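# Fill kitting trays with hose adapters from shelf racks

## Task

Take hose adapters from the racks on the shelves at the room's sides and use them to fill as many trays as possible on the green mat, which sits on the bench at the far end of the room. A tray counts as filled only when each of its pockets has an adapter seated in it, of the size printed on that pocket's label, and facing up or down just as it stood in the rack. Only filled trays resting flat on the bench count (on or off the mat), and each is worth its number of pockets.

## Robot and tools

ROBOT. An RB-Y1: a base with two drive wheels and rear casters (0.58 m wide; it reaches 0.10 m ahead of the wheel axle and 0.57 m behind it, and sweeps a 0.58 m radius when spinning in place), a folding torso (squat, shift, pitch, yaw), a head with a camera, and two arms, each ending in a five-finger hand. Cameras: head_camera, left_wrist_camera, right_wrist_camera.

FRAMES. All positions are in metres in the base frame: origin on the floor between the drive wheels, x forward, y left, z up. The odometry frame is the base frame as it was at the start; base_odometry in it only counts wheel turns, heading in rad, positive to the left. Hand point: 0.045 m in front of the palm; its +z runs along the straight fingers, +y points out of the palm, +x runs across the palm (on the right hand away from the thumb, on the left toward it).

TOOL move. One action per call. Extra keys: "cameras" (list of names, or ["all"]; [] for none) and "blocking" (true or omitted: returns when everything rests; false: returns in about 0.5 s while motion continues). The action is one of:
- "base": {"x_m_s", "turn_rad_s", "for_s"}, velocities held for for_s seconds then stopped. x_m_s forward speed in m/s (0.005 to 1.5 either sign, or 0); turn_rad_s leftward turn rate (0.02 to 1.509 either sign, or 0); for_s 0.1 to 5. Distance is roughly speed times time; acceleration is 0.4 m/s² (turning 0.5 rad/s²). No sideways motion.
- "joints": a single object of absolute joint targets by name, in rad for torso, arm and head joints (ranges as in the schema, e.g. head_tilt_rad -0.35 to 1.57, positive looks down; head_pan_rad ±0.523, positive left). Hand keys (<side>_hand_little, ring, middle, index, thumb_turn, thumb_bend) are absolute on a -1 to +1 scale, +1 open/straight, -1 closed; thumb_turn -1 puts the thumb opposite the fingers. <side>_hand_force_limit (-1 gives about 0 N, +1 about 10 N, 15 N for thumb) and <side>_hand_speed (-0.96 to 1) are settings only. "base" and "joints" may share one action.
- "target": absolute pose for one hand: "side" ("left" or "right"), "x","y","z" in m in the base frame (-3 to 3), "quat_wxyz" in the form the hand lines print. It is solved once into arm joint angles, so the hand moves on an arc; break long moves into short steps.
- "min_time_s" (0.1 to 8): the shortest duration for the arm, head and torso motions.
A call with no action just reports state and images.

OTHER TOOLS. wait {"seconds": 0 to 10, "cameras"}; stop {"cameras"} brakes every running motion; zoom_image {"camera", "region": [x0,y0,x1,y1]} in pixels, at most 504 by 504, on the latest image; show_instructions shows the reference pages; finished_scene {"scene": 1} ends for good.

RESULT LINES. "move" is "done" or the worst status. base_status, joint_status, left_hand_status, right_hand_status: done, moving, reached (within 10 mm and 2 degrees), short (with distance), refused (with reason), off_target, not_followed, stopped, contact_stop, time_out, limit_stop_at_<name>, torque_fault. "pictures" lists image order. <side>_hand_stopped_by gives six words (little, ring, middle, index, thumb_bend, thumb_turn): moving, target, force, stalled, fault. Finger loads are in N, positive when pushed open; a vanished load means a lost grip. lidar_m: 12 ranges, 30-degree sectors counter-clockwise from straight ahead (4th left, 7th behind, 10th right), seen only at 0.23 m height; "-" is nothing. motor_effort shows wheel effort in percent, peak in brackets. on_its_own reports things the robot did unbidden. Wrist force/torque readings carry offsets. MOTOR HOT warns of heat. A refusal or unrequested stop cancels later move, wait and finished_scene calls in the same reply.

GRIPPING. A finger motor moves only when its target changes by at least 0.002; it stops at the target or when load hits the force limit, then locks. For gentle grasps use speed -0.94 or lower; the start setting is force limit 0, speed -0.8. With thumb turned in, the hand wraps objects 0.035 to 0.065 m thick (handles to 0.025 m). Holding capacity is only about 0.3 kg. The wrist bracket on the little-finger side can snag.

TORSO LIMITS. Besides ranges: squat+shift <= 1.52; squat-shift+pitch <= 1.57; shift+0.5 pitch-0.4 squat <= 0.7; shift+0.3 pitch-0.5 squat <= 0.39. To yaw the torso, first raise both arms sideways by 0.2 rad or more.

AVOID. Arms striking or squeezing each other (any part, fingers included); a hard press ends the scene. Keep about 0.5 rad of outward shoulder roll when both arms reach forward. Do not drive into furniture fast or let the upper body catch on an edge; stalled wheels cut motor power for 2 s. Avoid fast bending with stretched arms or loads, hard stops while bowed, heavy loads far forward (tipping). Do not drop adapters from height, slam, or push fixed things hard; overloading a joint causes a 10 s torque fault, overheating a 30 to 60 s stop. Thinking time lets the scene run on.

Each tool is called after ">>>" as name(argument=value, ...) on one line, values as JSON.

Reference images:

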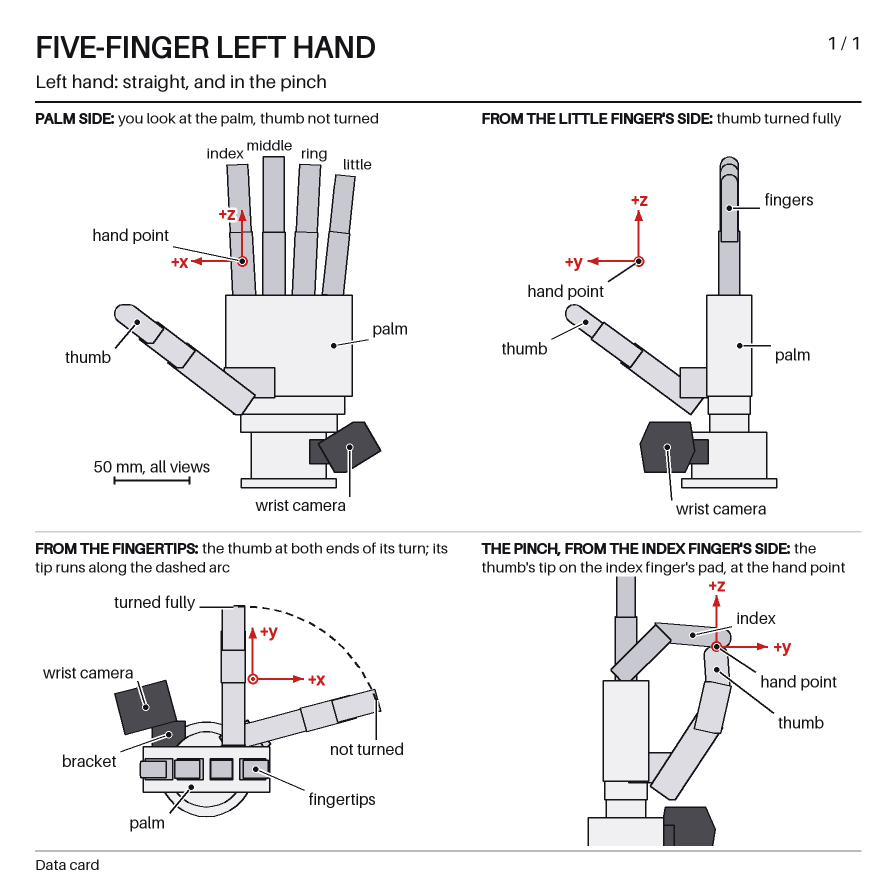

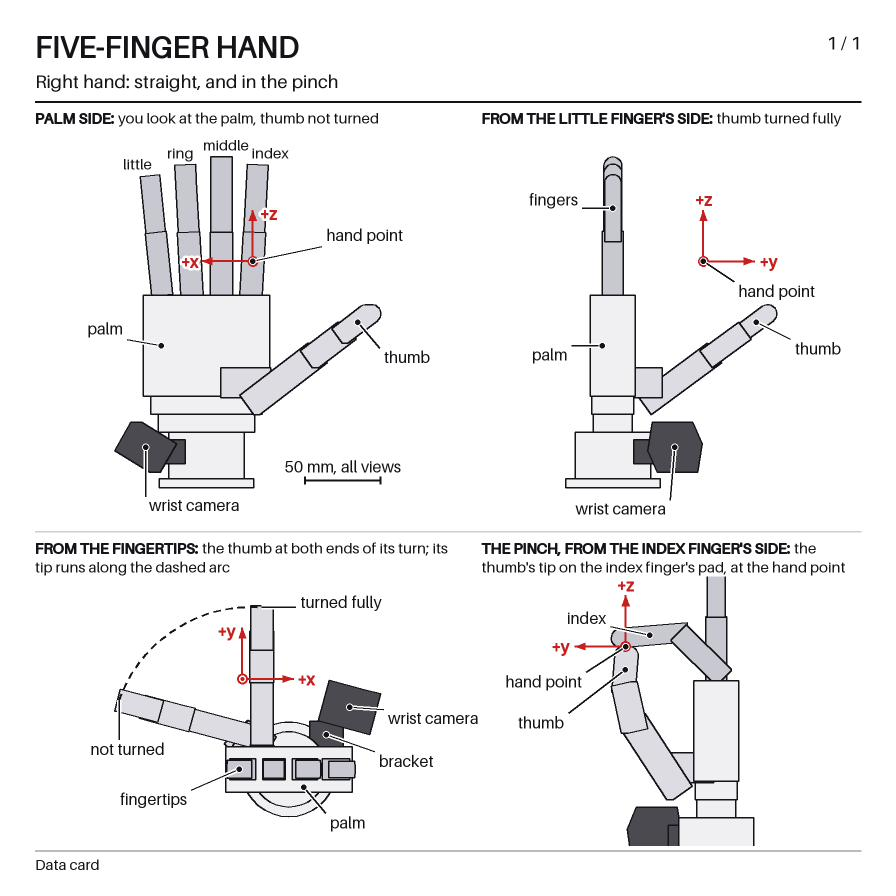

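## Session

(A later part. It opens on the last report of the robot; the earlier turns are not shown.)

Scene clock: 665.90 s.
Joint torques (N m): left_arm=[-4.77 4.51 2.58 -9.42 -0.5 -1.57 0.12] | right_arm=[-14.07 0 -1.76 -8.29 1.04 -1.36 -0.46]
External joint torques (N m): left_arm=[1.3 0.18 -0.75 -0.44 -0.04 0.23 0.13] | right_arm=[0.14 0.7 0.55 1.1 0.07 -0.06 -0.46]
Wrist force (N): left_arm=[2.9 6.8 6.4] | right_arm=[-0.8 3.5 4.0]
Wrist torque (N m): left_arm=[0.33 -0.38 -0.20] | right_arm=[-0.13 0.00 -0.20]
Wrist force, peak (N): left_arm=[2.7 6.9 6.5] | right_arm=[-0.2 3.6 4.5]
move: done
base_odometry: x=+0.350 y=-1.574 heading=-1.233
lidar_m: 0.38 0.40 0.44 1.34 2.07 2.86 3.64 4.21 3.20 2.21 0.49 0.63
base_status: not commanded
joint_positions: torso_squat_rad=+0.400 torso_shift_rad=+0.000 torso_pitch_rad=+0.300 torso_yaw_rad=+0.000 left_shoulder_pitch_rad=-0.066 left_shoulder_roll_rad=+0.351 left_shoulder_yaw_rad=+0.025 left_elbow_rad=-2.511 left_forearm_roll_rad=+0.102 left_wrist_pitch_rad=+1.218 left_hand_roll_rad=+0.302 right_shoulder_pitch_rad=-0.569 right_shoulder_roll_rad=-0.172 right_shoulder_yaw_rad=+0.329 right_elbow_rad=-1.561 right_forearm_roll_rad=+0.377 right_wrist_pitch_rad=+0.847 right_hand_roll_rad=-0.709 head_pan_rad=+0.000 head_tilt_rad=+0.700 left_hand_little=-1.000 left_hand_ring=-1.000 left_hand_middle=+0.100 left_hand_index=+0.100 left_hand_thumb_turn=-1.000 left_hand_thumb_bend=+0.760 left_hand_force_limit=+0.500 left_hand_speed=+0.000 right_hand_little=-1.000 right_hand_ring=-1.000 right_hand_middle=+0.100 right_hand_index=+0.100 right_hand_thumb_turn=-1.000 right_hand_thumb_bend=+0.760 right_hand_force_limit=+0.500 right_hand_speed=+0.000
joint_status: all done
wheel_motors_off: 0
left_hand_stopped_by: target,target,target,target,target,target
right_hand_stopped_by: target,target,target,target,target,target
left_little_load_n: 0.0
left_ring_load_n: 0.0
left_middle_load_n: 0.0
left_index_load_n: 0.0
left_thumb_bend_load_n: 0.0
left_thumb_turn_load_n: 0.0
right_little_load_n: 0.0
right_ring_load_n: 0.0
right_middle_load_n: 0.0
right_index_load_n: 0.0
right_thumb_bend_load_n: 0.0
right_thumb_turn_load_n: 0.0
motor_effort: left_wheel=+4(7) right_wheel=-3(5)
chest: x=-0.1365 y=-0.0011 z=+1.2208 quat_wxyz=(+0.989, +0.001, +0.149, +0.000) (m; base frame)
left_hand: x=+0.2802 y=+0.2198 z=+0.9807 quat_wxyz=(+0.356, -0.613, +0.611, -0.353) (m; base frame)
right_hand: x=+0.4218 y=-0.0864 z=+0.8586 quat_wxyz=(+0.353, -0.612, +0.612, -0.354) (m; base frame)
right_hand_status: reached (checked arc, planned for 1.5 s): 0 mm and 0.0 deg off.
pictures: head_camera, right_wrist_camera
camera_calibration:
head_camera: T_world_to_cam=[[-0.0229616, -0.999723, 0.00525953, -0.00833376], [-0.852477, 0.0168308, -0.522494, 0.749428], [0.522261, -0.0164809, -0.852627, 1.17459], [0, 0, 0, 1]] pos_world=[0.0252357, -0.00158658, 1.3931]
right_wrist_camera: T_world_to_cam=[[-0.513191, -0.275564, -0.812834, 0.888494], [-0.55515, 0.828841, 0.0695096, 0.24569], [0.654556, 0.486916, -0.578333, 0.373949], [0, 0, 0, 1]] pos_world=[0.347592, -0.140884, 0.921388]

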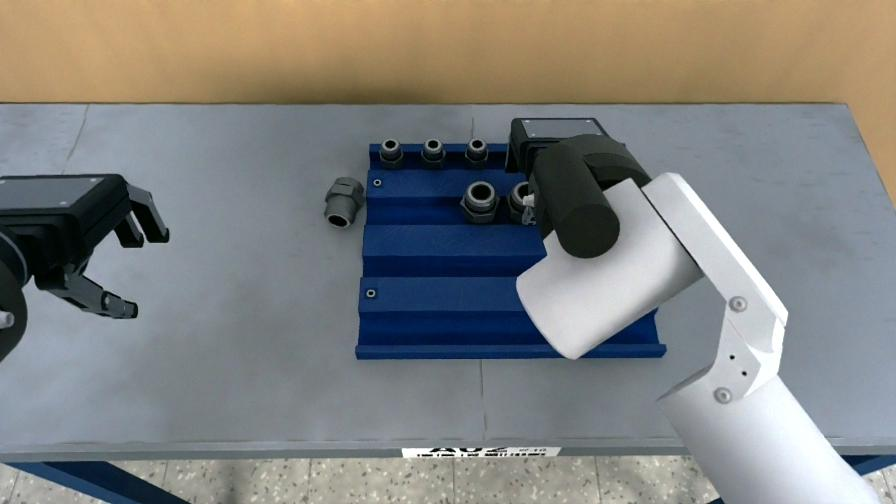

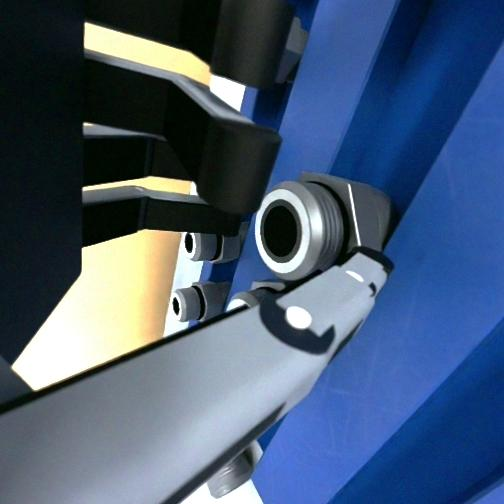

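>>> move(target={"side":"right","x":0.4237,"y":-0.0862,"z":0.8585,"quat_wxyz":[0.3536,-0.6124,0.6124,-0.3536]}, min_time_s=0.5)

>>> move(joints={"right_hand_speed":-0.5,"right_hand_thumb_bend":0.70})

>>> move(joints={"right_hand_speed":-0.9,"right_hand_force_limit":0.5,"right_hand_index":-0.6,"right_hand_middle":-0.6})

>>> move(target={"side":"right","x":0.4237,"y":-0.0862,"z":0.885,"quat_wxyz":[0.3536,-0.6124,0.6124,-0.3536]}, min_time_s=0.8, cameras=["right_wrist_camera"])

Scene clock: 667.27 s.
Joint torques (N m): left_arm=[-5.36 3.87 2.61 -9.26 -0.51 -1.5 0.08] | right_arm=[-15.63 -0.13 -3.63 -8.41 0.7 -1.46 -0.5]
External joint torques (N m): left_arm=[0.71 -0.46 -0.73 -0.29 -0.05 0.3 0.09] | right_arm=[-1.32 0.61 -1.32 0.97 -0.26 -0.16 -0.5]
Wrist force (N): left_arm=[2.6 6.6 6.3] | right_arm=[-0.9 3.1 3.7]
Wrist torque (N m): left_arm=[0.32 -0.36 -0.22] | right_arm=[-0.12 0.06 -0.17]
Wrist force, peak (N): left_arm=[2.8 7.0 6.6] | right_arm=[-0.5 3.4 4.8]
move: done
base_odometry: x=+0.350 y=-1.574 heading=-1.233
lidar_m: 0.38 0.40 0.45 1.35 2.06 2.87 3.64 4.21 3.19 2.22 0.49 0.62
base_status: not commanded
joint_positions: torso_squat_rad=+0.400 torso_shift_rad=+0.000 torso_pitch_rad=+0.300 torso_yaw_rad=+0.000 left_shoulder_pitch_rad=-0.066 left_shoulder_roll_rad=+0.351 left_shoulder_yaw_rad=+0.025 left_elbow_rad=-2.511 left_forearm_roll_rad=+0.102 left_wrist_pitch_rad=+1.218 left_hand_roll_rad=+0.302 right_shoulder_pitch_rad=-0.575 right_shoulder_roll_rad=-0.172 right_shoulder_yaw_rad=+0.328 right_elbow_rad=-1.552 right_forearm_roll_rad=+0.376 right_wrist_pitch_rad=+0.844 right_hand_roll_rad=-0.710 head_pan_rad=+0.000 head_tilt_rad=+0.700 left_hand_little=-1.000 left_hand_ring=-1.000 left_hand_middle=+0.100 left_hand_index=+0.100 left_hand_thumb_turn=-1.000 left_hand_thumb_bend=+0.760 left_hand_force_limit=+0.500 left_hand_speed=+0.000 right_hand_little=-1.000 right_hand_ring=-1.000 right_hand_middle=+0.100 right_hand_index=+0.100 right_hand_thumb_turn=-1.000 right_hand_thumb_bend=+0.760 right_hand_force_limit=+0.500 right_hand_speed=+0.000
joint_status: all done
wheel_motors_off: 0
left_hand_stopped_by: target,target,target,target,target,target
right_hand_stopped_by: target,target,target,target,target,target
left_little_load_n: 0.0
left_ring_load_n: 0.0
left_middle_load_n: 0.0
left_index_load_n: 0.0
left_thumb_bend_load_n: 0.0
left_thumb_turn_load_n: 0.0
right_little_load_n: 0.5
right_ring_load_n: 0.0
right_middle_load_n: 0.0
right_index_load_n: -0.5
right_thumb_bend_load_n: 0.0
right_thumb_turn_load_n: 0.0
motor_effort: left_wheel=+5(8) right_wheel=-4(4)
chest: x=-0.1365 y=-0.0011 z=+1.2208 quat_wxyz=(+0.989, +0.001, +0.149, +0.000) (m; base frame)
left_hand: x=+0.2802 y=+0.2198 z=+0.9807 quat_wxyz=(+0.356, -0.613, +0.611, -0.353) (m; base frame)
right_hand: x=+0.4235 y=-0.0864 z=+0.8583 quat_wxyz=(+0.353, -0.613, +0.612, -0.354) (m; base frame)
right_hand_status: reached (checked arc, planned for 0.5 s): 0 mm and 0.0 deg off.
pictures: none

Scene clock: 667.83 s.
Joint torques (N m): left_arm=[-4.87 4.12 2.57 -9.09 -0.54 -1.58 0.2] | right_arm=[-16.12 -0.02 -3.15 -8.42 0.73 -1.41 -0.5]
External joint torques (N m): left_arm=[1.2 -0.21 -0.76 -0.12 -0.08 0.23 0.21] | right_arm=[-1.81 0.72 -0.84 0.95 -0.24 -0.11 -0.51]
Wrist force (N): left_arm=[2.8 6.7 6.2] | right_arm=[-0.5 3.9 3.6]
Wrist torque (N m): left_arm=[0.34 -0.40 -0.21] | right_arm=[-0.08 -0.01 -0.14]
Wrist force, peak (N): left_arm=[2.7 6.9 6.5] | right_arm=[-0.5 3.9 3.6]
move: done
base_odometry: x=+0.350 y=-1.574 heading=-1.233
lidar_m: 0.37 0.40 0.44 1.34 2.07 2.86 3.64 4.22 3.18 2.22 0.50 0.62
base_status: not commanded
joint_positions: torso_squat_rad=+0.400 torso_shift_rad=+0.000 torso_pitch_rad=+0.300 torso_yaw_rad=+0.000 left_shoulder_pitch_rad=-0.066 left_shoulder_roll_rad=+0.351 left_shoulder_yaw_rad=+0.025 left_elbow_rad=-2.511 left_forearm_roll_rad=+0.102 left_wrist_pitch_rad=+1.218 left_hand_roll_rad=+0.302 right_shoulder_pitch_rad=-0.575 right_shoulder_roll_rad=-0.172 right_shoulder_yaw_rad=+0.328 right_elbow_rad=-1.552 right_forearm_roll_rad=+0.376 right_wrist_pitch_rad=+0.844 right_hand_roll_rad=-0.710 head_pan_rad=+0.000 head_tilt_rad=+0.700 left_hand_little=-1.000 left_hand_ring=-1.000 left_hand_middle=+0.100 left_hand_index=+0.100 left_hand_thumb_turn=-1.000 left_hand_thumb_bend=+0.760 left_hand_force_limit=+0.500 left_hand_speed=+0.000 right_hand_little=-1.000 right_hand_ring=-1.000 right_hand_middle=+0.100 right_hand_index=+0.100 right_hand_thumb_turn=-1.000 right_hand_thumb_bend=+0.700 right_hand_force_limit=+0.500 right_hand_speed=-0.500
joint_status: all done
wheel_motors_off: 0
left_hand_stopped_by: target,target,target,target,target,target
right_hand_stopped_by: target,target,target,target,target,target
left_little_load_n: 0.0
left_ring_load_n: 0.0
left_middle_load_n: 0.0
left_index_load_n: 0.0
left_thumb_bend_load_n: 0.0
left_thumb_turn_load_n: 0.0
right_little_load_n: 0.0
right_ring_load_n: 0.0
right_middle_load_n: 0.0
right_index_load_n: 0.0
right_thumb_bend_load_n: 0.5
right_thumb_turn_load_n: 0.0
motor_effort: left_wheel=+5(8) right_wheel=-4(4)
chest: x=-0.1365 y=-0.0011 z=+1.2208 quat_wxyz=(+0.989, +0.001, +0.149, +0.000) (m; base frame)
left_hand: x=+0.2802 y=+0.2198 z=+0.9807 quat_wxyz=(+0.356, -0.613, +0.611, -0.353) (m; base frame)
right_hand: x=+0.4235 y=-0.0864 z=+0.8583 quat_wxyz=(+0.353, -0.613, +0.612, -0.354) (m; base frame)
pictures: none

Scene clock: 670.53 s.
Joint torques (N m): left_arm=[-4.66 4.12 2.92 -9.14 -0.4 -1.48 0.09] | right_arm=[-14.28 0.21 -2.93 -7.85 0.68 -1.05 -0.45]
External joint torques (N m): left_arm=[1.4 -0.2 -0.42 -0.16 0.06 0.33 0.1] | right_arm=[0.03 0.94 -0.61 1.53 -0.28 0.25 -0.45]
Wrist force (N): left_arm=[2.6 6.6 6.5] | right_arm=[-0.4 -0.5 1.7]
Wrist torque (N m): left_arm=[0.32 -0.34 -0.23] | right_arm=[-0.22 0.02 -0.23]
Wrist force, peak (N): left_arm=[2.7 6.9 6.6] | right_arm=[-0.4 4.0 4.0]
move: off_target
base_odometry: x=+0.350 y=-1.574 heading=-1.233
lidar_m: 0.38 0.40 0.44 1.35 2.06 2.86 3.64 4.20 3.19 2.22 0.49 0.63
base_status: not commanded
joint_positions: torso_squat_rad=+0.400 torso_shift_rad=+0.000 torso_pitch_rad=+0.300 torso_yaw_rad=+0.000 left_shoulder_pitch_rad=-0.066 left_shoulder_roll_rad=+0.351 left_shoulder_yaw_rad=+0.025 left_elbow_rad=-2.511 left_forearm_roll_rad=+0.102 left_wrist_pitch_rad=+1.218 left_hand_roll_rad=+0.302 right_shoulder_pitch_rad=-0.575 right_shoulder_roll_rad=-0.172 right_shoulder_yaw_rad=+0.328 right_elbow_rad=-1.552 right_forearm_roll_rad=+0.376 right_wrist_pitch_rad=+0.844 right_hand_roll_rad=-0.710 head_pan_rad=+0.000 head_tilt_rad=+0.700 left_hand_little=-1.000 left_hand_ring=-1.000 left_hand_middle=+0.100 left_hand_index=+0.100 left_hand_thumb_turn=-1.000 left_hand_thumb_bend=+0.760 left_hand_force_limit=+0.500 left_hand_speed=+0.000 right_hand_little=-1.000 right_hand_ring=-1.000 right_hand_middle=-0.129 right_hand_index=-0.204 right_hand_thumb_turn=-1.000 right_hand_thumb_bend=+0.703 right_hand_force_limit=+0.500 right_hand_speed=-0.900
joint_status: right_hand_middle off_target (ended at -0.129, target -0.600); right_hand_index off_target (ended at -0.204, target -0.600); the others done
wheel_motors_off: 0
left_hand_stopped_by: target,target,target,target,target,target
right_hand_stopped_by: target,target,force,force,target,target
left_little_load_n: 0.0
left_ring_load_n: 0.0
left_middle_load_n: 0.0
left_index_load_n: 0.0
left_thumb_bend_load_n: 0.0
left_thumb_turn_load_n: 0.0
right_little_load_n: 0.5
right_ring_load_n: 0.0
right_middle_load_n: 3.5
right_index_load_n: 8.0
right_thumb_bend_load_n: 10.5
right_thumb_turn_load_n: -1.5
motor_effort: left_wheel=+5(8) right_wheel=-4(5)
chest: x=-0.1365 y=-0.0011 z=+1.2208 quat_wxyz=(+0.989, +0.001, +0.149, +0.000) (m; base frame)
left_hand: x=+0.2802 y=+0.2198 z=+0.9807 quat_wxyz=(+0.356, -0.613, +0.611, -0.353) (m; base frame)
right_hand: x=+0.4237 y=-0.0863 z=+0.8586 quat_wxyz=(+0.354, -0.612, +0.612, -0.354) (m; base frame)
pictures: none

Scene clock: 671.67 s.
Joint torques (N m): left_arm=[-5.17 3.96 2.94 -9.36 -0.42 -1.63 0.13] | right_arm=[-16.72 -2.57 -3.29 -9.74 0.98 -1.39 -0.06]
External joint torques (N m): left_arm=[0.89 -0.36 -0.39 -0.39 0.04 0.17 0.13] | right_arm=[-2.28 -1.68 -0.82 -0.43 0.01 -0.04 -0.07]
Wrist force (N): left_arm=[2.5 6.9 6.4] | right_arm=[-0.8 4.8 4.8]
Wrist torque (N m): left_arm=[0.35 -0.35 -0.23] | right_arm=[-0.12 0.02 -0.05]
Wrist force, peak (N): left_arm=[2.7 6.8 6.6] | right_arm=[-0.4 5.4 5.6]
move: done
base_odometry: x=+0.350 y=-1.574 heading=-1.233
lidar_m: 0.37 0.40 0.44 1.33 2.06 2.87 3.62 4.21 3.19 2.22 0.49 0.62
base_status: not commanded
joint_positions: torso_squat_rad=+0.400 torso_shift_rad=+0.000 torso_pitch_rad=+0.300 torso_yaw_rad=+0.000 left_shoulder_pitch_rad=-0.066 left_shoulder_roll_rad=+0.351 left_shoulder_yaw_rad=+0.025 left_elbow_rad=-2.511 left_forearm_roll_rad=+0.102 left_wrist_pitch_rad=+1.218 left_hand_roll_rad=+0.302 right_shoulder_pitch_rad=-0.588 right_shoulder_roll_rad=-0.183 right_shoulder_yaw_rad=+0.320 right_elbow_rad=-1.639 right_forearm_roll_rad=+0.329 right_wrist_pitch_rad=+0.933 right_hand_roll_rad=-0.661 head_pan_rad=+0.000 head_tilt_rad=+0.700 left_hand_little=-1.000 left_hand_ring=-1.000 left_hand_middle=+0.100 left_hand_index=+0.100 left_hand_thumb_turn=-1.000 left_hand_thumb_bend=+0.760 left_hand_force_limit=+0.500 left_hand_speed=+0.000 right_hand_little=-1.000 right_hand_ring=-1.000 right_hand_middle=-0.129 right_hand_index=-0.204 right_hand_thumb_turn=-1.000 right_hand_thumb_bend=+0.704 right_hand_force_limit=+0.500 right_hand_speed=-0.900
joint_status: all done
wheel_motors_off: 0
left_hand_stopped_by: target,target,target,target,target,target
right_hand_stopped_by: target,target,force,force,target,target
left_little_load_n: 0.0
left_ring_load_n: 0.0
left_middle_load_n: 0.0
left_index_load_n: 0.0
left_thumb_bend_load_n: 0.0
left_thumb_turn_load_n: 0.0
right_little_load_n: 0.0
right_ring_load_n: 0.5
right_middle_load_n: 3.5
right_index_load_n: 7.5
right_thumb_bend_load_n: 11.0
right_thumb_turn_load_n: -0.5
motor_effort: left_wheel=+3(8) right_wheel=-4(4)
chest: x=-0.1365 y=-0.0011 z=+1.2208 quat_wxyz=(+0.989, +0.001, +0.149, +0.000) (m; base frame)
left_hand: x=+0.2802 y=+0.2198 z=+0.9807 quat_wxyz=(+0.356, -0.613, +0.611, -0.353) (m; base frame)
right_hand: x=+0.4234 y=-0.0861 z=+0.8845 quat_wxyz=(+0.353, -0.613, +0.612, -0.353) (m; base frame)
right_hand_status: reached (checked arc, planned for 0.8 s): 1 mm and 0.0 deg off.
pictures: right_wrist_camera
camera_calibration:
right_wrist_camera: T_world_to_cam=[[-0.513633, -0.275285, -0.81265, 0.910519], [-0.555107, 0.828821, 0.0700903, 0.244018], [0.654246, 0.487108, -0.578522, 0.387983], [0, 0, 0, 1]] pos_world=[0.349292, -0.140584, 0.947286]

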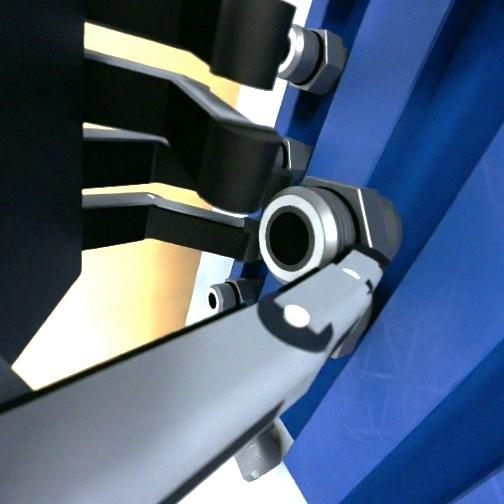

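Good grip. Lift, carry pose, then left.

>>> move(target={"side":"right","x":0.4237,"y":-0.0862,"z":0.945,"quat_wxyz":[0.3536,-0.6124,0.6124,-0.3536]}, min_time_s=1)

>>> move(joints={"right_shoulder_pitch_rad":-0.073,"right_shoulder_roll_rad":-0.509,"right_shoulder_yaw_rad":0.052,"right_elbow_rad":-2.513,"right_forearm_roll_rad":-0.069,"right_wrist_pitch_rad":1.21,"right_hand_roll_rad":-0.483}, min_time_s=1.8)

>>> move(target={"side":"left","x":0.4328,"y":-0.0632,"z":0.935,"quat_wxyz":[0.3536,-0.6124,0.6124,-0.3536]}, min_time_s=1.8)

>>> move(target={"side":"left","x":0.4328,"y":-0.0632,"z":0.871,"quat_wxyz":[0.3536,-0.6124,0.6124,-0.3536]}, min_time_s=1.5, cameras=["left_wrist_camera"])

Scene clock: 673.47 s.
Joint torques (N m): left_arm=[-5.02 4.23 2.87 -9.37 -0.66 -1.58 0.15] | right_arm=[-16.94 -3.06 -3.67 -9.28 0.96 -1.53 0.06]
External joint torques (N m): left_arm=[1.04 -0.09 -0.47 -0.39 -0.2 0.22 0.15] | right_arm=[-1.98 -1.76 -1.01 -0.38 0 -0.08 0.05]
Wrist force (N): left_arm=[2.7 6.7 6.6] | right_arm=[-0.8 5.2 5.2]
Wrist torque (N m): left_arm=[0.33 -0.37 -0.22] | right_arm=[-0.09 -0.07 -0.01]
Wrist force, peak (N): left_arm=[2.7 6.8 6.7] | right_arm=[-0.4 5.8 5.6]
move: done
base_odometry: x=+0.350 y=-1.574 heading=-1.233
lidar_m: 0.38 0.40 0.44 1.35 2.08 2.86 3.64 4.21 3.20 2.23 0.49 0.62
base_status: not commanded
joint_positions: torso_squat_rad=+0.400 torso_shift_rad=+0.000 torso_pitch_rad=+0.300 torso_yaw_rad=+0.000 left_shoulder_pitch_rad=-0.066 left_shoulder_roll_rad=+0.351 left_shoulder_yaw_rad=+0.025 left_elbow_rad=-2.511 left_forearm_roll_rad=+0.102 left_wrist_pitch_rad=+1.218 left_hand_roll_rad=+0.302 right_shoulder_pitch_rad=-0.647 right_shoulder_roll_rad=-0.195 right_shoulder_yaw_rad=+0.286 right_elbow_rad=-1.799 right_forearm_roll_rad=+0.250 right_wrist_pitch_rad=+1.129 right_hand_roll_rad=-0.568 head_pan_rad=+0.000 head_tilt_rad=+0.700 left_hand_little=-1.000 left_hand_ring=-1.000 left_hand_middle=+0.100 left_hand_index=+0.100 left_hand_thumb_turn=-1.000 left_hand_thumb_bend=+0.760 left_hand_force_limit=+0.500 left_hand_speed=+0.000 right_hand_little=-1.000 right_hand_ring=-1.000 right_hand_middle=-0.129 right_hand_index=-0.204 right_hand_thumb_turn=-1.000 right_hand_thumb_bend=+0.704 right_hand_force_limit=+0.500 right_hand_speed=-0.900
joint_status: all done
wheel_motors_off: 0
left_hand_stopped_by: target,target,target,target,target,target
right_hand_stopped_by: target,target,force,force,target,target
left_little_load_n: 0.5
left_ring_load_n: 0.0
left_middle_load_n: 0.0
left_index_load_n: 0.0
left_thumb_bend_load_n: 0.0
left_thumb_turn_load_n: 0.0
right_little_load_n: 0.0
right_ring_load_n: 0.0
right_middle_load_n: 3.5
right_index_load_n: 7.0
right_thumb_bend_load_n: 11.5
right_thumb_turn_load_n: -0.5
motor_effort: left_wheel=+6(7) right_wheel=-4(5)
chest: x=-0.1365 y=-0.0011 z=+1.2208 quat_wxyz=(+0.989, +0.001, +0.149, +0.000) (m; base frame)
left_hand: x=+0.2802 y=+0.2198 z=+0.9807 quat_wxyz=(+0.356, -0.613, +0.611, -0.353) (m; base frame)
right_hand: x=+0.4237 y=-0.0857 z=+0.9441 quat_wxyz=(+0.354, -0.613, +0.612, -0.354) (m; base frame)
right_hand_status: reached (checked arc, planned for 1.0 s): 1 mm and 0.1 deg off.
pictures: none

Scene clock: 675.57 s.
Joint torques (N m): left_arm=[-5.01 4.45 2.57 -9.47 -0.47 -1.52 0.21] | right_arm=[-6.13 -7.54 -5.45 -8.11 0.88 -1.68 0.08]
External joint torques (N m): left_arm=[1.06 0.12 -0.77 -0.49 -0.01 0.28 0.22] | right_arm=[-0.66 -1.86 -1.21 -0.27 0 -0.16 0.08]
Wrist force (N): left_arm=[2.5 6.4 6.5] | right_arm=[-0.8 4.7 4.9]
Wrist torque (N m): left_arm=[0.29 -0.34 -0.23] | right_arm=[-0.14 0.02 -0.01]
Wrist force, peak (N): left_arm=[2.8 6.8 6.7] | right_arm=[0.1 6.0 5.6]
move: done
base_odometry: x=+0.350 y=-1.574 heading=-1.233
lidar_m: 0.38 0.39 0.45 1.35 2.07 2.86 3.64 4.21 3.19 2.21 0.49 0.62
base_status: not commanded
joint_positions: torso_squat_rad=+0.400 torso_shift_rad=+0.000 torso_pitch_rad=+0.300 torso_yaw_rad=+0.000 left_shoulder_pitch_rad=-0.066 left_shoulder_roll_rad=+0.351 left_shoulder_yaw_rad=+0.025 left_elbow_rad=-2.511 left_forearm_roll_rad=+0.102 left_wrist_pitch_rad=+1.218 left_hand_roll_rad=+0.302 right_shoulder_pitch_rad=-0.073 right_shoulder_roll_rad=-0.509 right_shoulder_yaw_rad=+0.052 right_elbow_rad=-2.513 right_forearm_roll_rad=-0.069 right_wrist_pitch_rad=+1.210 right_hand_roll_rad=-0.483 head_pan_rad=+0.000 head_tilt_rad=+0.700 left_hand_little=-1.000 left_hand_ring=-1.000 left_hand_middle=+0.100 left_hand_index=+0.100 left_hand_thumb_turn=-1.000 left_hand_thumb_bend=+0.760 left_hand_force_limit=+0.500 left_hand_speed=+0.000 right_hand_little=-1.000 right_hand_ring=-1.000 right_hand_middle=-0.129 right_hand_index=-0.204 right_hand_thumb_turn=-1.000 right_hand_thumb_bend=+0.704 right_hand_force_limit=+0.500 right_hand_speed=-0.900
joint_status: all done
wheel_motors_off: 0
left_hand_stopped_by: target,target,target,target,target,target
right_hand_stopped_by: target,target,force,force,target,target
left_little_load_n: 0.0
left_ring_load_n: 0.0
left_middle_load_n: 0.0
left_index_load_n: 0.0
left_thumb_bend_load_n: 0.0
left_thumb_turn_load_n: 0.0
right_little_load_n: 0.0
right_ring_load_n: 0.0
right_middle_load_n: 3.5
right_index_load_n: 7.5
right_thumb_bend_load_n: 11.5
right_thumb_turn_load_n: -0.5
motor_effort: left_wheel=+6(7) right_wheel=-3(5)
chest: x=-0.1365 y=-0.0011 z=+1.2208 quat_wxyz=(+0.989, +0.001, +0.149, +0.000) (m; base frame)
left_hand: x=+0.2802 y=+0.2198 z=+0.9807 quat_wxyz=(+0.356, -0.613, +0.611, -0.353) (m; base frame)
right_hand: x=+0.2800 y=-0.2191 z=+0.9799 quat_wxyz=(+0.353, -0.611, +0.613, -0.355) (m; base frame)
pictures: none

Scene clock: 677.70 s.
Joint torques (N m): left_arm=[-16 -1.58 2.73 -8.51 -1.36 -0.84 -0.08] | right_arm=[-5.93 -7.6 -4.76 -8.06 0.92 -1.7 0.01]
External joint torques (N m): left_arm=[2.75 1.14 -0.39 1.15 -0.06 0.27 -0.07] | right_arm=[-0.46 -1.92 -0.52 -0.21 0.05 -0.18 0.01]
Wrist force (N): left_arm=[2.5 6.6 6.5] | right_arm=[-0.9 5.0 4.9]
Wrist torque (N m): left_arm=[0.29 -0.34 -0.23] | right_arm=[-0.07 0.02 -0.01]
Wrist force, peak (N): left_arm=[2.6 6.6 7.4] | right_arm=[-0.9 5.7 5.4]
move: done
base_odometry: x=+0.350 y=-1.574 heading=-1.233
lidar_m: 0.37 0.40 0.45 1.35 2.07 2.87 3.63 4.20 3.19 2.22 0.49 0.63
base_status: not commanded
joint_positions: torso_squat_rad=+0.400 torso_shift_rad=+0.000 torso_pitch_rad=+0.300 torso_yaw_rad=+0.000 left_shoulder_pitch_rad=-0.957 left_shoulder_roll_rad=+0.000 left_shoulder_yaw_rad=-0.549 left_elbow_rad=-1.359 left_forearm_roll_rad=-0.462 left_wrist_pitch_rad=+1.169 left_hand_roll_rad=+0.947 right_shoulder_pitch_rad=-0.073 right_shoulder_roll_rad=-0.509 right_shoulder_yaw_rad=+0.052 right_elbow_rad=-2.513 right_forearm_roll_rad=-0.069 right_wrist_pitch_rad=+1.210 right_hand_roll_rad=-0.483 head_pan_rad=+0.000 head_tilt_rad=+0.700 left_hand_little=-1.000 left_hand_ring=-1.000 left_hand_middle=+0.100 left_hand_index=+0.100 left_hand_thumb_turn=-1.000 left_hand_thumb_bend=+0.760 left_hand_force_limit=+0.500 left_hand_speed=+0.000 right_hand_little=-1.000 right_hand_ring=-1.000 right_hand_middle=-0.129 right_hand_index=-0.204 right_hand_thumb_turn=-1.000 right_hand_thumb_bend=+0.704 right_hand_force_limit=+0.500 right_hand_speed=-0.900
joint_status: all done
wheel_motors_off: 0
left_hand_stopped_by: target,target,target,target,target,target
right_hand_stopped_by: target,target,force,force,target,target
left_little_load_n: 0.0
left_ring_load_n: 0.0
left_middle_load_n: 0.0
left_index_load_n: 0.0
left_thumb_bend_load_n: 0.0
left_thumb_turn_load_n: 0.0
right_little_load_n: 0.0
right_ring_load_n: 0.0
right_middle_load_n: 3.5
right_index_load_n: 7.0
right_thumb_bend_load_n: 11.5
right_thumb_turn_load_n: -0.5
motor_effort: left_wheel=+6(9) right_wheel=-4(5)
chest: x=-0.1365 y=-0.0011 z=+1.2208 quat_wxyz=(+0.989, +0.001, +0.149, +0.000) (m; base frame)
left_hand: x=+0.4328 y=-0.0630 z=+0.9355 quat_wxyz=(+0.354, -0.612, +0.612, -0.354) (m; base frame)
left_hand_status: reached (checked arc, planned for 1.8 s): 1 mm and 0.1 deg off.
right_hand: x=+0.2800 y=-0.2191 z=+0.9799 quat_wxyz=(+0.353, -0.611, +0.613, -0.355) (m; base frame)
pictures: none

Scene clock: 679.53 s.
Joint torques (N m): left_arm=[-15.01 -2.24 1.44 -8.7 -1.62 -0.8 0.37] | right_arm=[-6.16 -7.66 -5.09 -7.83 0.87 -1.73 0.05]
External joint torques (N m): left_arm=[3.59 0.63 -1.63 0.81 -0.3 0.01 0.37] | right_arm=[-0.69 -1.98 -0.85 0.01 0 -0.21 0.05]
Wrist force (N): left_arm=[2.8 6.5 6.5] | right_arm=[-0.5 5.1 4.9]
Wrist torque (N m): left_arm=[0.30 -0.38 -0.21] | right_arm=[-0.08 -0.07 0.06]
Wrist force, peak (N): left_arm=[2.7 6.9 6.6] | right_arm=[-0.5 6.0 5.1]
move: done
base_odometry: x=+0.350 y=-1.574 heading=-1.233
lidar_m: 0.38 0.40 0.45 1.35 2.06 2.86 3.63 4.21 3.18 2.23 0.49 0.63
base_status: not commanded
joint_positions: torso_squat_rad=+0.400 torso_shift_rad=+0.000 torso_pitch_rad=+0.300 torso_yaw_rad=+0.000 left_shoulder_pitch_rad=-0.943 left_shoulder_roll_rad=+0.000 left_shoulder_yaw_rad=-0.626 left_elbow_rad=-1.145 left_forearm_roll_rad=-0.537 left_wrist_pitch_rad=+1.005 left_hand_roll_rad=+1.140 right_shoulder_pitch_rad=-0.073 right_shoulder_roll_rad=-0.509 right_shoulder_yaw_rad=+0.052 right_elbow_rad=-2.513 right_forearm_roll_rad=-0.069 right_wrist_pitch_rad=+1.210 right_hand_roll_rad=-0.483 head_pan_rad=+0.000 head_tilt_rad=+0.700 left_hand_little=-1.000 left_hand_ring=-1.000 left_hand_middle=+0.100 left_hand_index=+0.100 left_hand_thumb_turn=-1.000 left_hand_thumb_bend=+0.760 left_hand_force_limit=+0.500 left_hand_speed=+0.000 right_hand_little=-1.000 right_hand_ring=-1.000 right_hand_middle=-0.129 right_hand_index=-0.204 right_hand_thumb_turn=-1.000 right_hand_thumb_bend=+0.704 right_hand_force_limit=+0.500 right_hand_speed=-0.900
joint_status: all done
wheel_motors_off: 0
left_hand_stopped_by: target,target,target,target,target,target
right_hand_stopped_by: target,target,force,force,target,target
left_little_load_n: 0.0
left_ring_load_n: 0.0
left_middle_load_n: 0.0
left_index_load_n: 0.0
left_thumb_bend_load_n: 0.0
left_thumb_turn_load_n: 0.0
right_little_load_n: 0.0
right_ring_load_n: 0.0
right_middle_load_n: 3.5
right_index_load_n: 7.5
right_thumb_bend_load_n: 11.5
right_thumb_turn_load_n: -0.5
motor_effort: left_wheel=+6(9) right_wheel=-4(4)
chest: x=-0.1365 y=-0.0011 z=+1.2208 quat_wxyz=(+0.989, +0.001, +0.149, +0.000) (m; base frame)
left_hand: x=+0.4329 y=-0.0631 z=+0.8717 quat_wxyz=(+0.353, -0.612, +0.612, -0.354) (m; base frame)
left_hand_status: reached (checked arc, planned for 1.5 s): 1 mm and 0.1 deg off.
right_hand: x=+0.2800 y=-0.2191 z=+0.9799 quat_wxyz=(+0.353, -0.611, +0.613, -0.355) (m; base frame)
pictures: left_wrist_camera
camera_calibration:
left_wrist_camera: T_world_to_cam=[[0.490103, -0.220242, 0.843381, -0.958292], [-0.533827, -0.840719, 0.0906698, 0.098784], [0.689077, -0.494657, -0.52961, 0.241987], [0, 0, 0, 1]] pos_world=[0.355648, -0.00830566, 0.927407]

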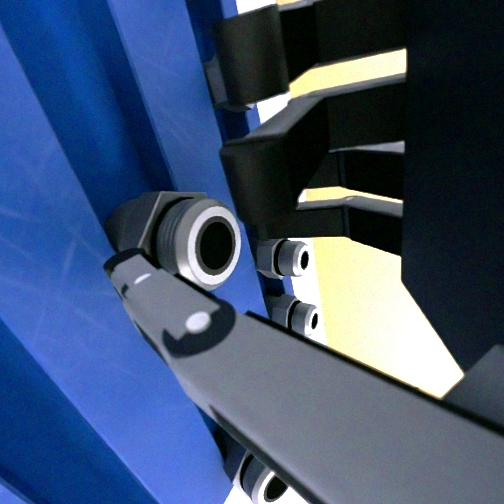

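>>> move(target={"side":"left","x":0.4293,"y":-0.0633,"z":0.871,"quat_wxyz":[0.3536,-0.6124,0.6124,-0.3536]}, min_time_s=0.5)

>>> move(joints={"left_hand_speed":-0.5,"left_hand_thumb_bend":0.70})

>>> move(joints={"left_hand_speed":-0.9,"left_hand_force_limit":0.5,"left_hand_index":-0.6,"left_hand_middle":-0.6})

>>> move(target={"side":"left","x":0.4293,"y":-0.0633,"z":0.897,"quat_wxyz":[0.3536,-0.6124,0.6124,-0.3536]}, min_time_s=0.8, cameras=["left_wrist_camera"])

Scene clock: 680.83 s.
Joint torques (N m): left_arm=[-14.09 -1.49 1.8 -10.45 -1.46 -0.48 0.43] | right_arm=[-6.67 -7.36 -5.08 -7.79 0.89 -1.7 0.12]
External joint torques (N m): left_arm=[4.35 1.52 -1.29 -0.93 -0.13 0.33 0.44] | right_arm=[-1.2 -1.68 -0.85 0.06 0.01 -0.18 0.11]
Wrist force (N): left_arm=[2.9 6.6 6.5] | right_arm=[-1.1 5.1 4.8]
Wrist torque (N m): left_arm=[0.32 -0.40 -0.21] | right_arm=[-0.11 0.04 -0.03]
Wrist force, peak (N): left_arm=[2.7 7.0 6.4] | right_arm=[-0.5 5.7 5.1]
move: done
base_odometry: x=+0.350 y=-1.574 heading=-1.233
lidar_m: 0.37 0.40 0.45 1.35 2.07 2.87 3.64 4.21 3.19 2.21 0.49 0.63
base_status: not commanded
joint_positions: torso_squat_rad=+0.400 torso_shift_rad=+0.000 torso_pitch_rad=+0.300 torso_yaw_rad=+0.000 left_shoulder_pitch_rad=-0.934 left_shoulder_roll_rad=+0.000 left_shoulder_yaw_rad=-0.634 left_elbow_rad=-1.159 left_forearm_roll_rad=-0.540 left_wrist_pitch_rad=+1.015 left_hand_roll_rad=+1.141 right_shoulder_pitch_rad=-0.073 right_shoulder_roll_rad=-0.509 right_shoulder_yaw_rad=+0.052 right_elbow_rad=-2.513 right_forearm_roll_rad=-0.069 right_wrist_pitch_rad=+1.210 right_hand_roll_rad=-0.483 head_pan_rad=+0.000 head_tilt_rad=+0.700 left_hand_little=-1.000 left_hand_ring=-1.000 left_hand_middle=+0.100 left_hand_index=+0.100 left_hand_thumb_turn=-1.000 left_hand_thumb_bend=+0.760 left_hand_force_limit=+0.500 left_hand_speed=+0.000 right_hand_little=-1.000 right_hand_ring=-1.000 right_hand_middle=-0.129 right_hand_index=-0.204 right_hand_thumb_turn=-1.000 right_hand_thumb_bend=+0.704 right_hand_force_limit=+0.500 right_hand_speed=-0.900
joint_status: all done
wheel_motors_off: 0
left_hand_stopped_by: target,target,target,target,target,target
right_hand_stopped_by: target,target,force,force,target,target
left_little_load_n: 0.0
left_ring_load_n: 0.0
left_middle_load_n: 0.0
left_index_load_n: 0.5
left_thumb_bend_load_n: 0.0
left_thumb_turn_load_n: 0.0
right_little_load_n: 0.0
right_ring_load_n: 0.0
right_middle_load_n: 3.5
right_index_load_n: 7.5
right_thumb_bend_load_n: 11.5
right_thumb_turn_load_n: -0.5
motor_effort: left_wheel=+5(9) right_wheel=-4(5)
chest: x=-0.1365 y=-0.0011 z=+1.2208 quat_wxyz=(+0.989, +0.001, +0.149, +0.000) (m; base frame)
left_hand: x=+0.4296 y=-0.0636 z=+0.8713 quat_wxyz=(+0.353, -0.612, +0.612, -0.354) (m; base frame)
left_hand_status: reached (checked arc, planned for 0.5 s): 0 mm and 0.0 deg off.
right_hand: x=+0.2800 y=-0.2191 z=+0.9799 quat_wxyz=(+0.353, -0.611, +0.613, -0.355) (m; base frame)
pictures: none

Scene clock: 681.40 s.
Joint torques (N m): left_arm=[-14.22 -1.26 1.49 -10.57 -1.53 -0.48 0.36] | right_arm=[-6.51 -7.42 -5 -8.11 1.05 -1.6 0.03]
External joint torques (N m): left_arm=[4.22 1.75 -1.6 -1.06 -0.2 0.33 0.37] | right_arm=[-1.04 -1.74 -0.77 -0.26 0.17 -0.08 0.02]
Wrist force (N): left_arm=[2.7 6.8 6.4] | right_arm=[-0.8 4.8 4.9]
Wrist torque (N m): left_arm=[0.35 -0.36 -0.22] | right_arm=[-0.11 -0.01 0.01]
Wrist force, peak (N): left_arm=[2.9 6.7 6.6] | right_arm=[0.1 5.7 5.2]
move: done
base_odometry: x=+0.350 y=-1.574 heading=-1.233
lidar_m: 0.38 0.40 0.44 1.36 2.07 2.86 3.64 4.22 3.19 2.22 0.50 0.62
base_status: not commanded
joint_positions: torso_squat_rad=+0.400 torso_shift_rad=+0.000 torso_pitch_rad=+0.300 torso_yaw_rad=+0.000 left_shoulder_pitch_rad=-0.934 left_shoulder_roll_rad=+0.000 left_shoulder_yaw_rad=-0.634 left_elbow_rad=-1.159 left_forearm_roll_rad=-0.540 left_wrist_pitch_rad=+1.015 left_hand_roll_rad=+1.141 right_shoulder_pitch_rad=-0.073 right_shoulder_roll_rad=-0.509 right_shoulder_yaw_rad=+0.052 right_elbow_rad=-2.513 right_forearm_roll_rad=-0.069 right_wrist_pitch_rad=+1.210 right_hand_roll_rad=-0.483 head_pan_rad=+0.000 head_tilt_rad=+0.700 left_hand_little=-1.000 left_hand_ring=-1.000 left_hand_middle=+0.100 left_hand_index=+0.100 left_hand_thumb_turn=-1.000 left_hand_thumb_bend=+0.700 left_hand_force_limit=+0.500 left_hand_speed=-0.500 right_hand_little=-1.000 right_hand_ring=-1.000 right_hand_middle=-0.129 right_hand_index=-0.204 right_hand_thumb_turn=-1.000 right_hand_thumb_bend=+0.704 right_hand_force_limit=+0.500 right_hand_speed=-0.900
joint_status: all done
wheel_motors_off: 0
left_hand_stopped_by: target,target,target,target,target,target
right_hand_stopped_by: target,target,force,force,target,target
left_little_load_n: 0.0
left_ring_load_n: 0.0
left_middle_load_n: 0.0
left_index_load_n: 0.0
left_thumb_bend_load_n: 0.0
left_thumb_turn_load_n: 0.0
right_little_load_n: 0.0
right_ring_load_n: 0.0
right_middle_load_n: 3.5
right_index_load_n: 7.0
right_thumb_bend_load_n: 11.5
right_thumb_turn_load_n: -0.5
motor_effort: left_wheel=+6(8) right_wheel=-4(4)
chest: x=-0.1365 y=-0.0011 z=+1.2208 quat_wxyz=(+0.989, +0.001, +0.149, +0.000) (m; base frame)
left_hand: x=+0.4296 y=-0.0636 z=+0.8713 quat_wxyz=(+0.353, -0.612, +0.612, -0.354) (m; base frame)
right_hand: x=+0.2800 y=-0.2191 z=+0.9799 quat_wxyz=(+0.353, -0.611, +0.613, -0.355) (m; base frame)
pictures: none

Scene clock: 684.10 s.
Joint torques (N m): left_arm=[-14.28 -3.31 1.46 -9.23 -0.14 -0.53 0.25] | right_arm=[-6.36 -7.41 -4.89 -8.14 0.95 -1.68 0.15]
External joint torques (N m): left_arm=[4.17 -0.31 -1.63 0.28 1.19 0.28 0.26] | right_arm=[-0.88 -1.73 -0.66 -0.3 0.08 -0.17 0.14]
Wrist force (N): left_arm=[0.9 0.8 9.7] | right_arm=[-0.6 5.7 4.7]
Wrist torque (N m): left_arm=[0.43 -0.30 -0.13] | right_arm=[0.01 -0.01 0.02]
Wrist force, peak (N): left_arm=[1.6 1.9 10.3] | right_arm=[-0.7 5.7 5.3]
move: off_target
base_odometry: x=+0.350 y=-1.574 heading=-1.233
lidar_m: 0.38 0.40 0.44 1.35 2.06 2.86 3.63 4.21 3.18 2.22 0.49 0.63
base_status: not commanded
joint_positions: torso_squat_rad=+0.400 torso_shift_rad=+0.000 torso_pitch_rad=+0.300 torso_yaw_rad=+0.000 left_shoulder_pitch_rad=-0.934 left_shoulder_roll_rad=+0.001 left_shoulder_yaw_rad=-0.634 left_elbow_rad=-1.159 left_forearm_roll_rad=-0.540 left_wrist_pitch_rad=+1.015 left_hand_roll_rad=+1.141 right_shoulder_pitch_rad=-0.073 right_shoulder_roll_rad=-0.509 right_shoulder_yaw_rad=+0.052 right_elbow_rad=-2.513 right_forearm_roll_rad=-0.069 right_wrist_pitch_rad=+1.210 right_hand_roll_rad=-0.483 head_pan_rad=+0.000 head_tilt_rad=+0.700 left_hand_little=-1.000 left_hand_ring=-1.000 left_hand_middle=-0.130 left_hand_index=-0.159 left_hand_thumb_turn=-1.000 left_hand_thumb_bend=+0.701 left_hand_force_limit=+0.500 left_hand_speed=-0.900 right_hand_little=-1.000 right_hand_ring=-1.000 right_hand_middle=-0.129 right_hand_index=-0.204 right_hand_thumb_turn=-1.000 right_hand_thumb_bend=+0.704 right_hand_force_limit=+0.500 right_hand_speed=-0.900
joint_status: left_hand_middle off_target (ended at -0.130, target -0.600); left_hand_index off_target (ended at -0.159, target -0.600); the others done
wheel_motors_off: 0
left_hand_stopped_by: target,target,force,force,target,target
right_hand_stopped_by: target,target,force,force,target,target
left_little_load_n: 0.0
left_ring_load_n: 0.0
left_middle_load_n: 4.5
left_index_load_n: 7.5
left_thumb_bend_load_n: 5.0
left_thumb_turn_load_n: 0.0
right_little_load_n: 0.0
right_ring_load_n: 0.0
right_middle_load_n: 4.0
right_index_load_n: 7.5
right_thumb_bend_load_n: 11.5
right_thumb_turn_load_n: -0.5
motor_effort: left_wheel=+3(9) right_wheel=-4(5)
chest: x=-0.1365 y=-0.0011 z=+1.2208 quat_wxyz=(+0.989, +0.001, +0.149, +0.000) (m; base frame)
left_hand: x=+0.4298 y=-0.0633 z=+0.8714 quat_wxyz=(+0.354, -0.612, +0.612, -0.354) (m; base frame)
right_hand: x=+0.2800 y=-0.2191 z=+0.9799 quat_wxyz=(+0.353, -0.611, +0.613, -0.355) (m; base frame)
pictures: none

Scene clock: 685.23 s.
Joint torques (N m): left_arm=[-17.34 -2.08 5.02 -11.12 -1.27 -0.88 -0.24] | right_arm=[-6.41 -7.71 -5.03 -8.11 0.86 -1.75 0.04]
External joint torques (N m): left_arm=[1.16 0.82 1.75 -1.54 0.07 0.05 -0.23] | right_arm=[-0.94 -2.03 -0.8 -0.26 -0.01 -0.24 0.04]
Wrist force (N): left_arm=[2.8 8.4 7.4] | right_arm=[-0.4 5.3 4.2]
Wrist torque (N m): left_arm=[0.34 -0.37 -0.42] | right_arm=[0.00 -0.05 0.04]
Wrist force, peak (N): left_arm=[3.3 8.1 10.4] | right_arm=[-0.9 6.0 5.2]
move: done
base_odometry: x=+0.350 y=-1.574 heading=-1.233
lidar_m: 0.37 0.40 0.44 1.34 2.06 2.86 3.64 4.21 3.19 2.22 0.49 0.63
base_status: not commanded
joint_positions: torso_squat_rad=+0.400 torso_shift_rad=+0.000 torso_pitch_rad=+0.300 torso_yaw_rad=+0.000 left_shoulder_pitch_rad=-0.938 left_shoulder_roll_rad=+0.011 left_shoulder_yaw_rad=-0.614 left_elbow_rad=-1.257 left_forearm_roll_rad=-0.499 left_wrist_pitch_rad=+1.087 left_hand_roll_rad=+1.065 right_shoulder_pitch_rad=-0.073 right_shoulder_roll_rad=-0.509 right_shoulder_yaw_rad=+0.052 right_elbow_rad=-2.513 right_forearm_roll_rad=-0.069 right_wrist_pitch_rad=+1.210 right_hand_roll_rad=-0.483 head_pan_rad=+0.000 head_tilt_rad=+0.700 left_hand_little=-1.000 left_hand_ring=-1.000 left_hand_middle=-0.130 left_hand_index=-0.159 left_hand_thumb_turn=-1.000 left_hand_thumb_bend=+0.702 left_hand_force_limit=+0.500 left_hand_speed=-0.900 right_hand_little=-1.000 right_hand_ring=-1.000 right_hand_middle=-0.129 right_hand_index=-0.204 right_hand_thumb_turn=-1.000 right_hand_thumb_bend=+0.704 right_hand_force_limit=+0.500 right_hand_speed=-0.900
joint_status: all done
wheel_motors_off: 0
left_hand_stopped_by: target,target,force,force,target,target
right_hand_stopped_by: target,target,force,force,target,target
left_little_load_n: 0.0
left_ring_load_n: 0.0
left_middle_load_n: 2.5
left_index_load_n: 5.5
left_thumb_bend_load_n: 6.0
left_thumb_turn_load_n: 0.5
right_little_load_n: 0.5
right_ring_load_n: 0.0
right_middle_load_n: 3.5
right_index_load_n: 7.5
right_thumb_bend_load_n: 11.5
right_thumb_turn_load_n: 0.0
motor_effort: left_wheel=+9(9) right_wheel=-4(5)
chest: x=-0.1365 y=-0.0011 z=+1.2208 quat_wxyz=(+0.989, +0.001, +0.149, +0.000) (m; base frame)
left_hand: x=+0.4292 y=-0.0635 z=+0.8967 quat_wxyz=(+0.354, -0.612, +0.613, -0.353) (m; base frame)
left_hand_status: reached (checked arc, planned for 0.8 s): 0 mm and 0.0 deg off.
right_hand: x=+0.2800 y=-0.2191 z=+0.9799 quat_wxyz=(+0.353, -0.611, +0.613, -0.355) (m; base frame)
pictures: left_wrist_camera
camera_calibration:
left_wrist_camera: T_world_to_cam=[[0.491212, -0.221107, 0.84251, -0.97732], [-0.533235, -0.841151, 0.0901438, 0.0944042], [0.688747, -0.493535, -0.531085, 0.259119], [0, 0, 0, 1]] pos_world=[0.351943, -0.00879945, 0.952506]

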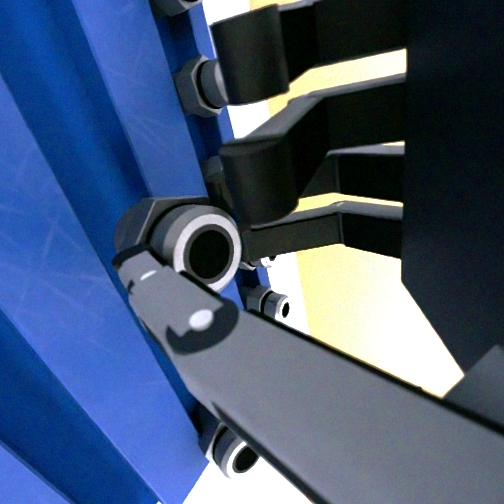

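>>> move(joints={"left_hand_force_limit":0.6,"left_hand_index":-0.62,"left_hand_middle":-0.62})

>>> move(target={"side":"left","x":0.4293,"y":-0.0633,"z":0.955,"quat_wxyz":[0.3536,-0.6124,0.6124,-0.3536]}, min_time_s=1, cameras=["left_wrist_camera","head_camera"])

>>> zoom_image(camera="head_camera", region=[360, 100, 640, 260])

Scene clock: 686.03 s.
Joint torques (N m): left_arm=[-17.83 -1.43 4.7 -11.09 -1.25 -0.73 -0.13] | right_arm=[-6.31 -7.44 -5.08 -7.84 0.99 -1.67 0.07]
External joint torques (N m): left_arm=[0.67 1.47 1.43 -1.51 0.09 0.2 -0.12] | right_arm=[-0.84 -1.76 -0.84 0 0.11 -0.16 0.06]
Wrist force (N): left_arm=[2.7 8.4 7.6] | right_arm=[-0.2 4.8 5.0]
Wrist torque (N m): left_arm=[0.33 -0.34 -0.42] | right_arm=[-0.11 -0.07 0.05]
Wrist force, peak (N): left_arm=[2.8 8.7 7.6] | right_arm=[-0.8 5.6 5.6]
move: off_target
base_odometry: x=+0.350 y=-1.574 heading=-1.233
lidar_m: 0.38 0.40 0.45 1.34 2.05 2.86 3.63 4.21 3.19 2.22 0.49 0.62
base_status: not commanded
joint_positions: torso_squat_rad=+0.400 torso_shift_rad=+0.000 torso_pitch_rad=+0.300 torso_yaw_rad=+0.000 left_shoulder_pitch_rad=-0.938 left_shoulder_roll_rad=+0.011 left_shoulder_yaw_rad=-0.614 left_elbow_rad=-1.257 left_forearm_roll_rad=-0.499 left_wrist_pitch_rad=+1.087 left_hand_roll_rad=+1.065 right_shoulder_pitch_rad=-0.073 right_shoulder_roll_rad=-0.509 right_shoulder_yaw_rad=+0.052 right_elbow_rad=-2.513 right_forearm_roll_rad=-0.069 right_wrist_pitch_rad=+1.210 right_hand_roll_rad=-0.483 head_pan_rad=+0.000 head_tilt_rad=+0.700 left_hand_little=-1.000 left_hand_ring=-1.000 left_hand_middle=-0.155 left_hand_index=-0.175 left_hand_thumb_turn=-1.000 left_hand_thumb_bend=+0.703 left_hand_force_limit=+0.600 left_hand_speed=-0.900 right_hand_little=-1.000 right_hand_ring=-1.000 right_hand_middle=-0.129 right_hand_index=-0.204 right_hand_thumb_turn=-1.000 right_hand_thumb_bend=+0.704 right_hand_force_limit=+0.500 right_hand_speed=-0.900
joint_status: left_hand_middle off_target (ended at -0.155, target -0.620); left_hand_index off_target (ended at -0.175, target -0.620); the others done
wheel_motors_off: 0
left_hand_stopped_by: target,target,force,force,target,target
right_hand_stopped_by: target,target,force,force,target,target
left_little_load_n: 0.0
left_ring_load_n: 0.0
left_middle_load_n: 9.0
left_index_load_n: 7.0
left_thumb_bend_load_n: 12.0
left_thumb_turn_load_n: 2.0
right_little_load_n: 0.0
right_ring_load_n: 0.0
right_middle_load_n: 3.5
right_index_load_n: 7.5
right_thumb_bend_load_n: 11.5
right_thumb_turn_load_n: -0.5
motor_effort: left_wheel=+7(7) right_wheel=-4(5)
chest: x=-0.1365 y=-0.0011 z=+1.2208 quat_wxyz=(+0.989, +0.001, +0.149, +0.000) (m; base frame)
left_hand: x=+0.4292 y=-0.0635 z=+0.8967 quat_wxyz=(+0.354, -0.612, +0.613, -0.353) (m; base frame)
right_hand: x=+0.2800 y=-0.2191 z=+0.9799 quat_wxyz=(+0.353, -0.611, +0.613, -0.355) (m; base frame)
pictures: none

Scene clock: 687.37 s.
Joint torques (N m): left_arm=[-18.04 -0.94 4.69 -10.93 -1.36 -1.13 -0.08] | right_arm=[-5.96 -7.42 -5.13 -8.06 1.01 -1.73 0.12]
External joint torques (N m): left_arm=[0.78 1.49 1.19 -1.49 -0.04 0.02 -0.07] | right_arm=[-0.49 -1.74 -0.9 -0.22 0.13 -0.21 0.12]
Wrist force (N): left_arm=[2.4 8.4 7.7] | right_arm=[-0.8 5.4 4.8]
Wrist torque (N m): left_arm=[0.36 -0.30 -0.41] | right_arm=[-0.02 -0.02 0.03]
Wrist force, peak (N): left_arm=[2.8 9.2 7.6] | right_arm=[-0.2 6.0 4.8]
move: done
base_odometry: x=+0.350 y=-1.574 heading=-1.233
lidar_m: 0.38 0.39 0.45 1.35 2.07 2.85 3.64 4.21 3.18 2.21 0.50 0.62
base_status: not commanded
joint_positions: torso_squat_rad=+0.400 torso_shift_rad=+0.000 torso_pitch_rad=+0.300 torso_yaw_rad=+0.000 left_shoulder_pitch_rad=-0.979 left_shoulder_roll_rad=+0.017 left_shoulder_yaw_rad=-0.559 left_elbow_rad=-1.422 left_forearm_roll_rad=-0.426 left_wrist_pitch_rad=+1.240 left_hand_roll_rad=+0.925 right_shoulder_pitch_rad=-0.073 right_shoulder_roll_rad=-0.509 right_shoulder_yaw_rad=+0.052 right_elbow_rad=-2.513 right_forearm_roll_rad=-0.069 right_wrist_pitch_rad=+1.210 right_hand_roll_rad=-0.483 head_pan_rad=+0.000 head_tilt_rad=+0.700 left_hand_little=-1.000 left_hand_ring=-1.000 left_hand_middle=-0.155 left_hand_index=-0.175 left_hand_thumb_turn=-1.000 left_hand_thumb_bend=+0.703 left_hand_force_limit=+0.600 left_hand_speed=-0.900 right_hand_little=-1.000 right_hand_ring=-1.000 right_hand_middle=-0.129 right_hand_index=-0.204 right_hand_thumb_turn=-1.000 right_hand_thumb_bend=+0.704 right_hand_force_limit=+0.500 right_hand_speed=-0.900
joint_status: all done
wheel_motors_off: 0
left_hand_stopped_by: target,target,force,force,target,target
right_hand_stopped_by: target,target,force,force,target,target
left_little_load_n: 0.0
left_ring_load_n: 0.0
left_middle_load_n: 9.0
left_index_load_n: 7.0
left_thumb_bend_load_n: 12.0
left_thumb_turn_load_n: 1.5
right_little_load_n: 0.0
right_ring_load_n: 0.0
right_middle_load_n: 3.5
right_index_load_n: 7.5
right_thumb_bend_load_n: 11.5
right_thumb_turn_load_n: -0.5
motor_effort: left_wheel=+8(8) right_wheel=-3(5)
chest: x=-0.1365 y=-0.0011 z=+1.2208 quat_wxyz=(+0.989, +0.001, +0.149, +0.000) (m; base frame)
left_hand: x=+0.4291 y=-0.0634 z=+0.9548 quat_wxyz=(+0.353, -0.612, +0.613, -0.353) (m; base frame)
left_hand_status: reached (checked arc, planned for 1.0 s): 0 mm and 0.0 deg off.
right_hand: x=+0.2800 y=-0.2191 z=+0.9799 quat_wxyz=(+0.353, -0.611, +0.613, -0.355) (m; base frame)
pictures: head_camera, left_wrist_camera
camera_calibration:
head_camera: T_world_to_cam=[[-0.0229616, -0.999723, 0.00525953, -0.00833376], [-0.852477, 0.0168308, -0.522494, 0.749428], [0.522261, -0.0164809, -0.852627, 1.17459], [0, 0, 0, 1]] pos_world=[0.0252357, -0.00158658, 1.3931]
left_wrist_camera: T_world_to_cam=[[0.491192, -0.221049, 0.842536, -1.02627], [-0.533318, -0.841086, 0.090252, 0.0891709], [0.688696, -0.493671, -0.531025, 0.28998], [0, 0, 0, 1]] pos_world=[0.351943, -0.0087, 1.01061]

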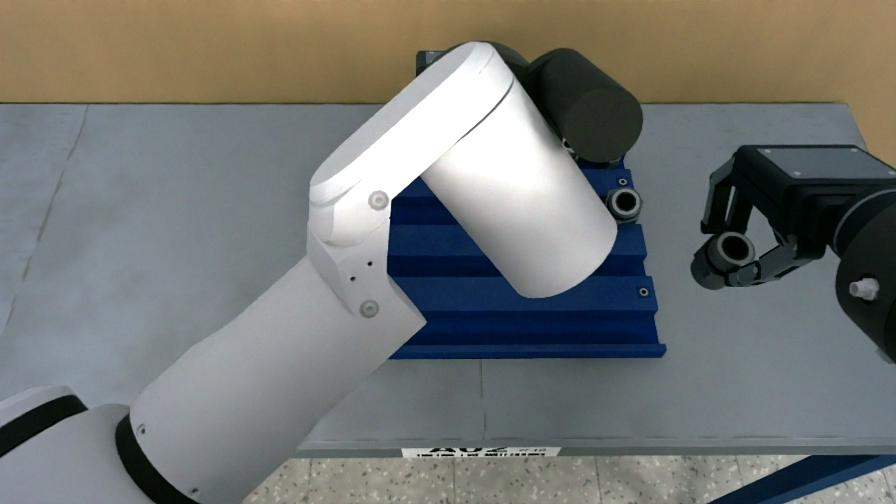

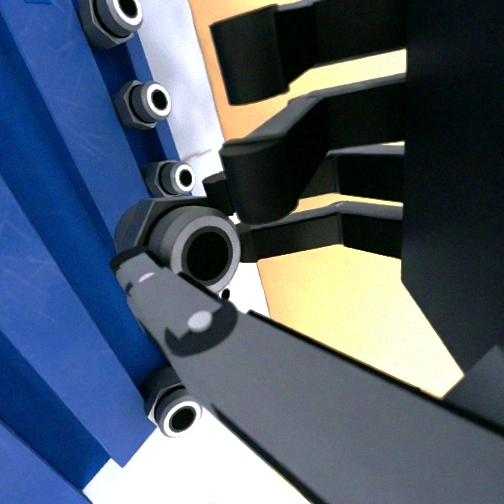

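Scaled by 1.800 from the camera's 896x504 image, which has a finer 1280x720 frame.

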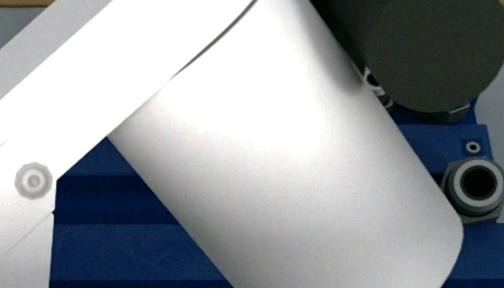

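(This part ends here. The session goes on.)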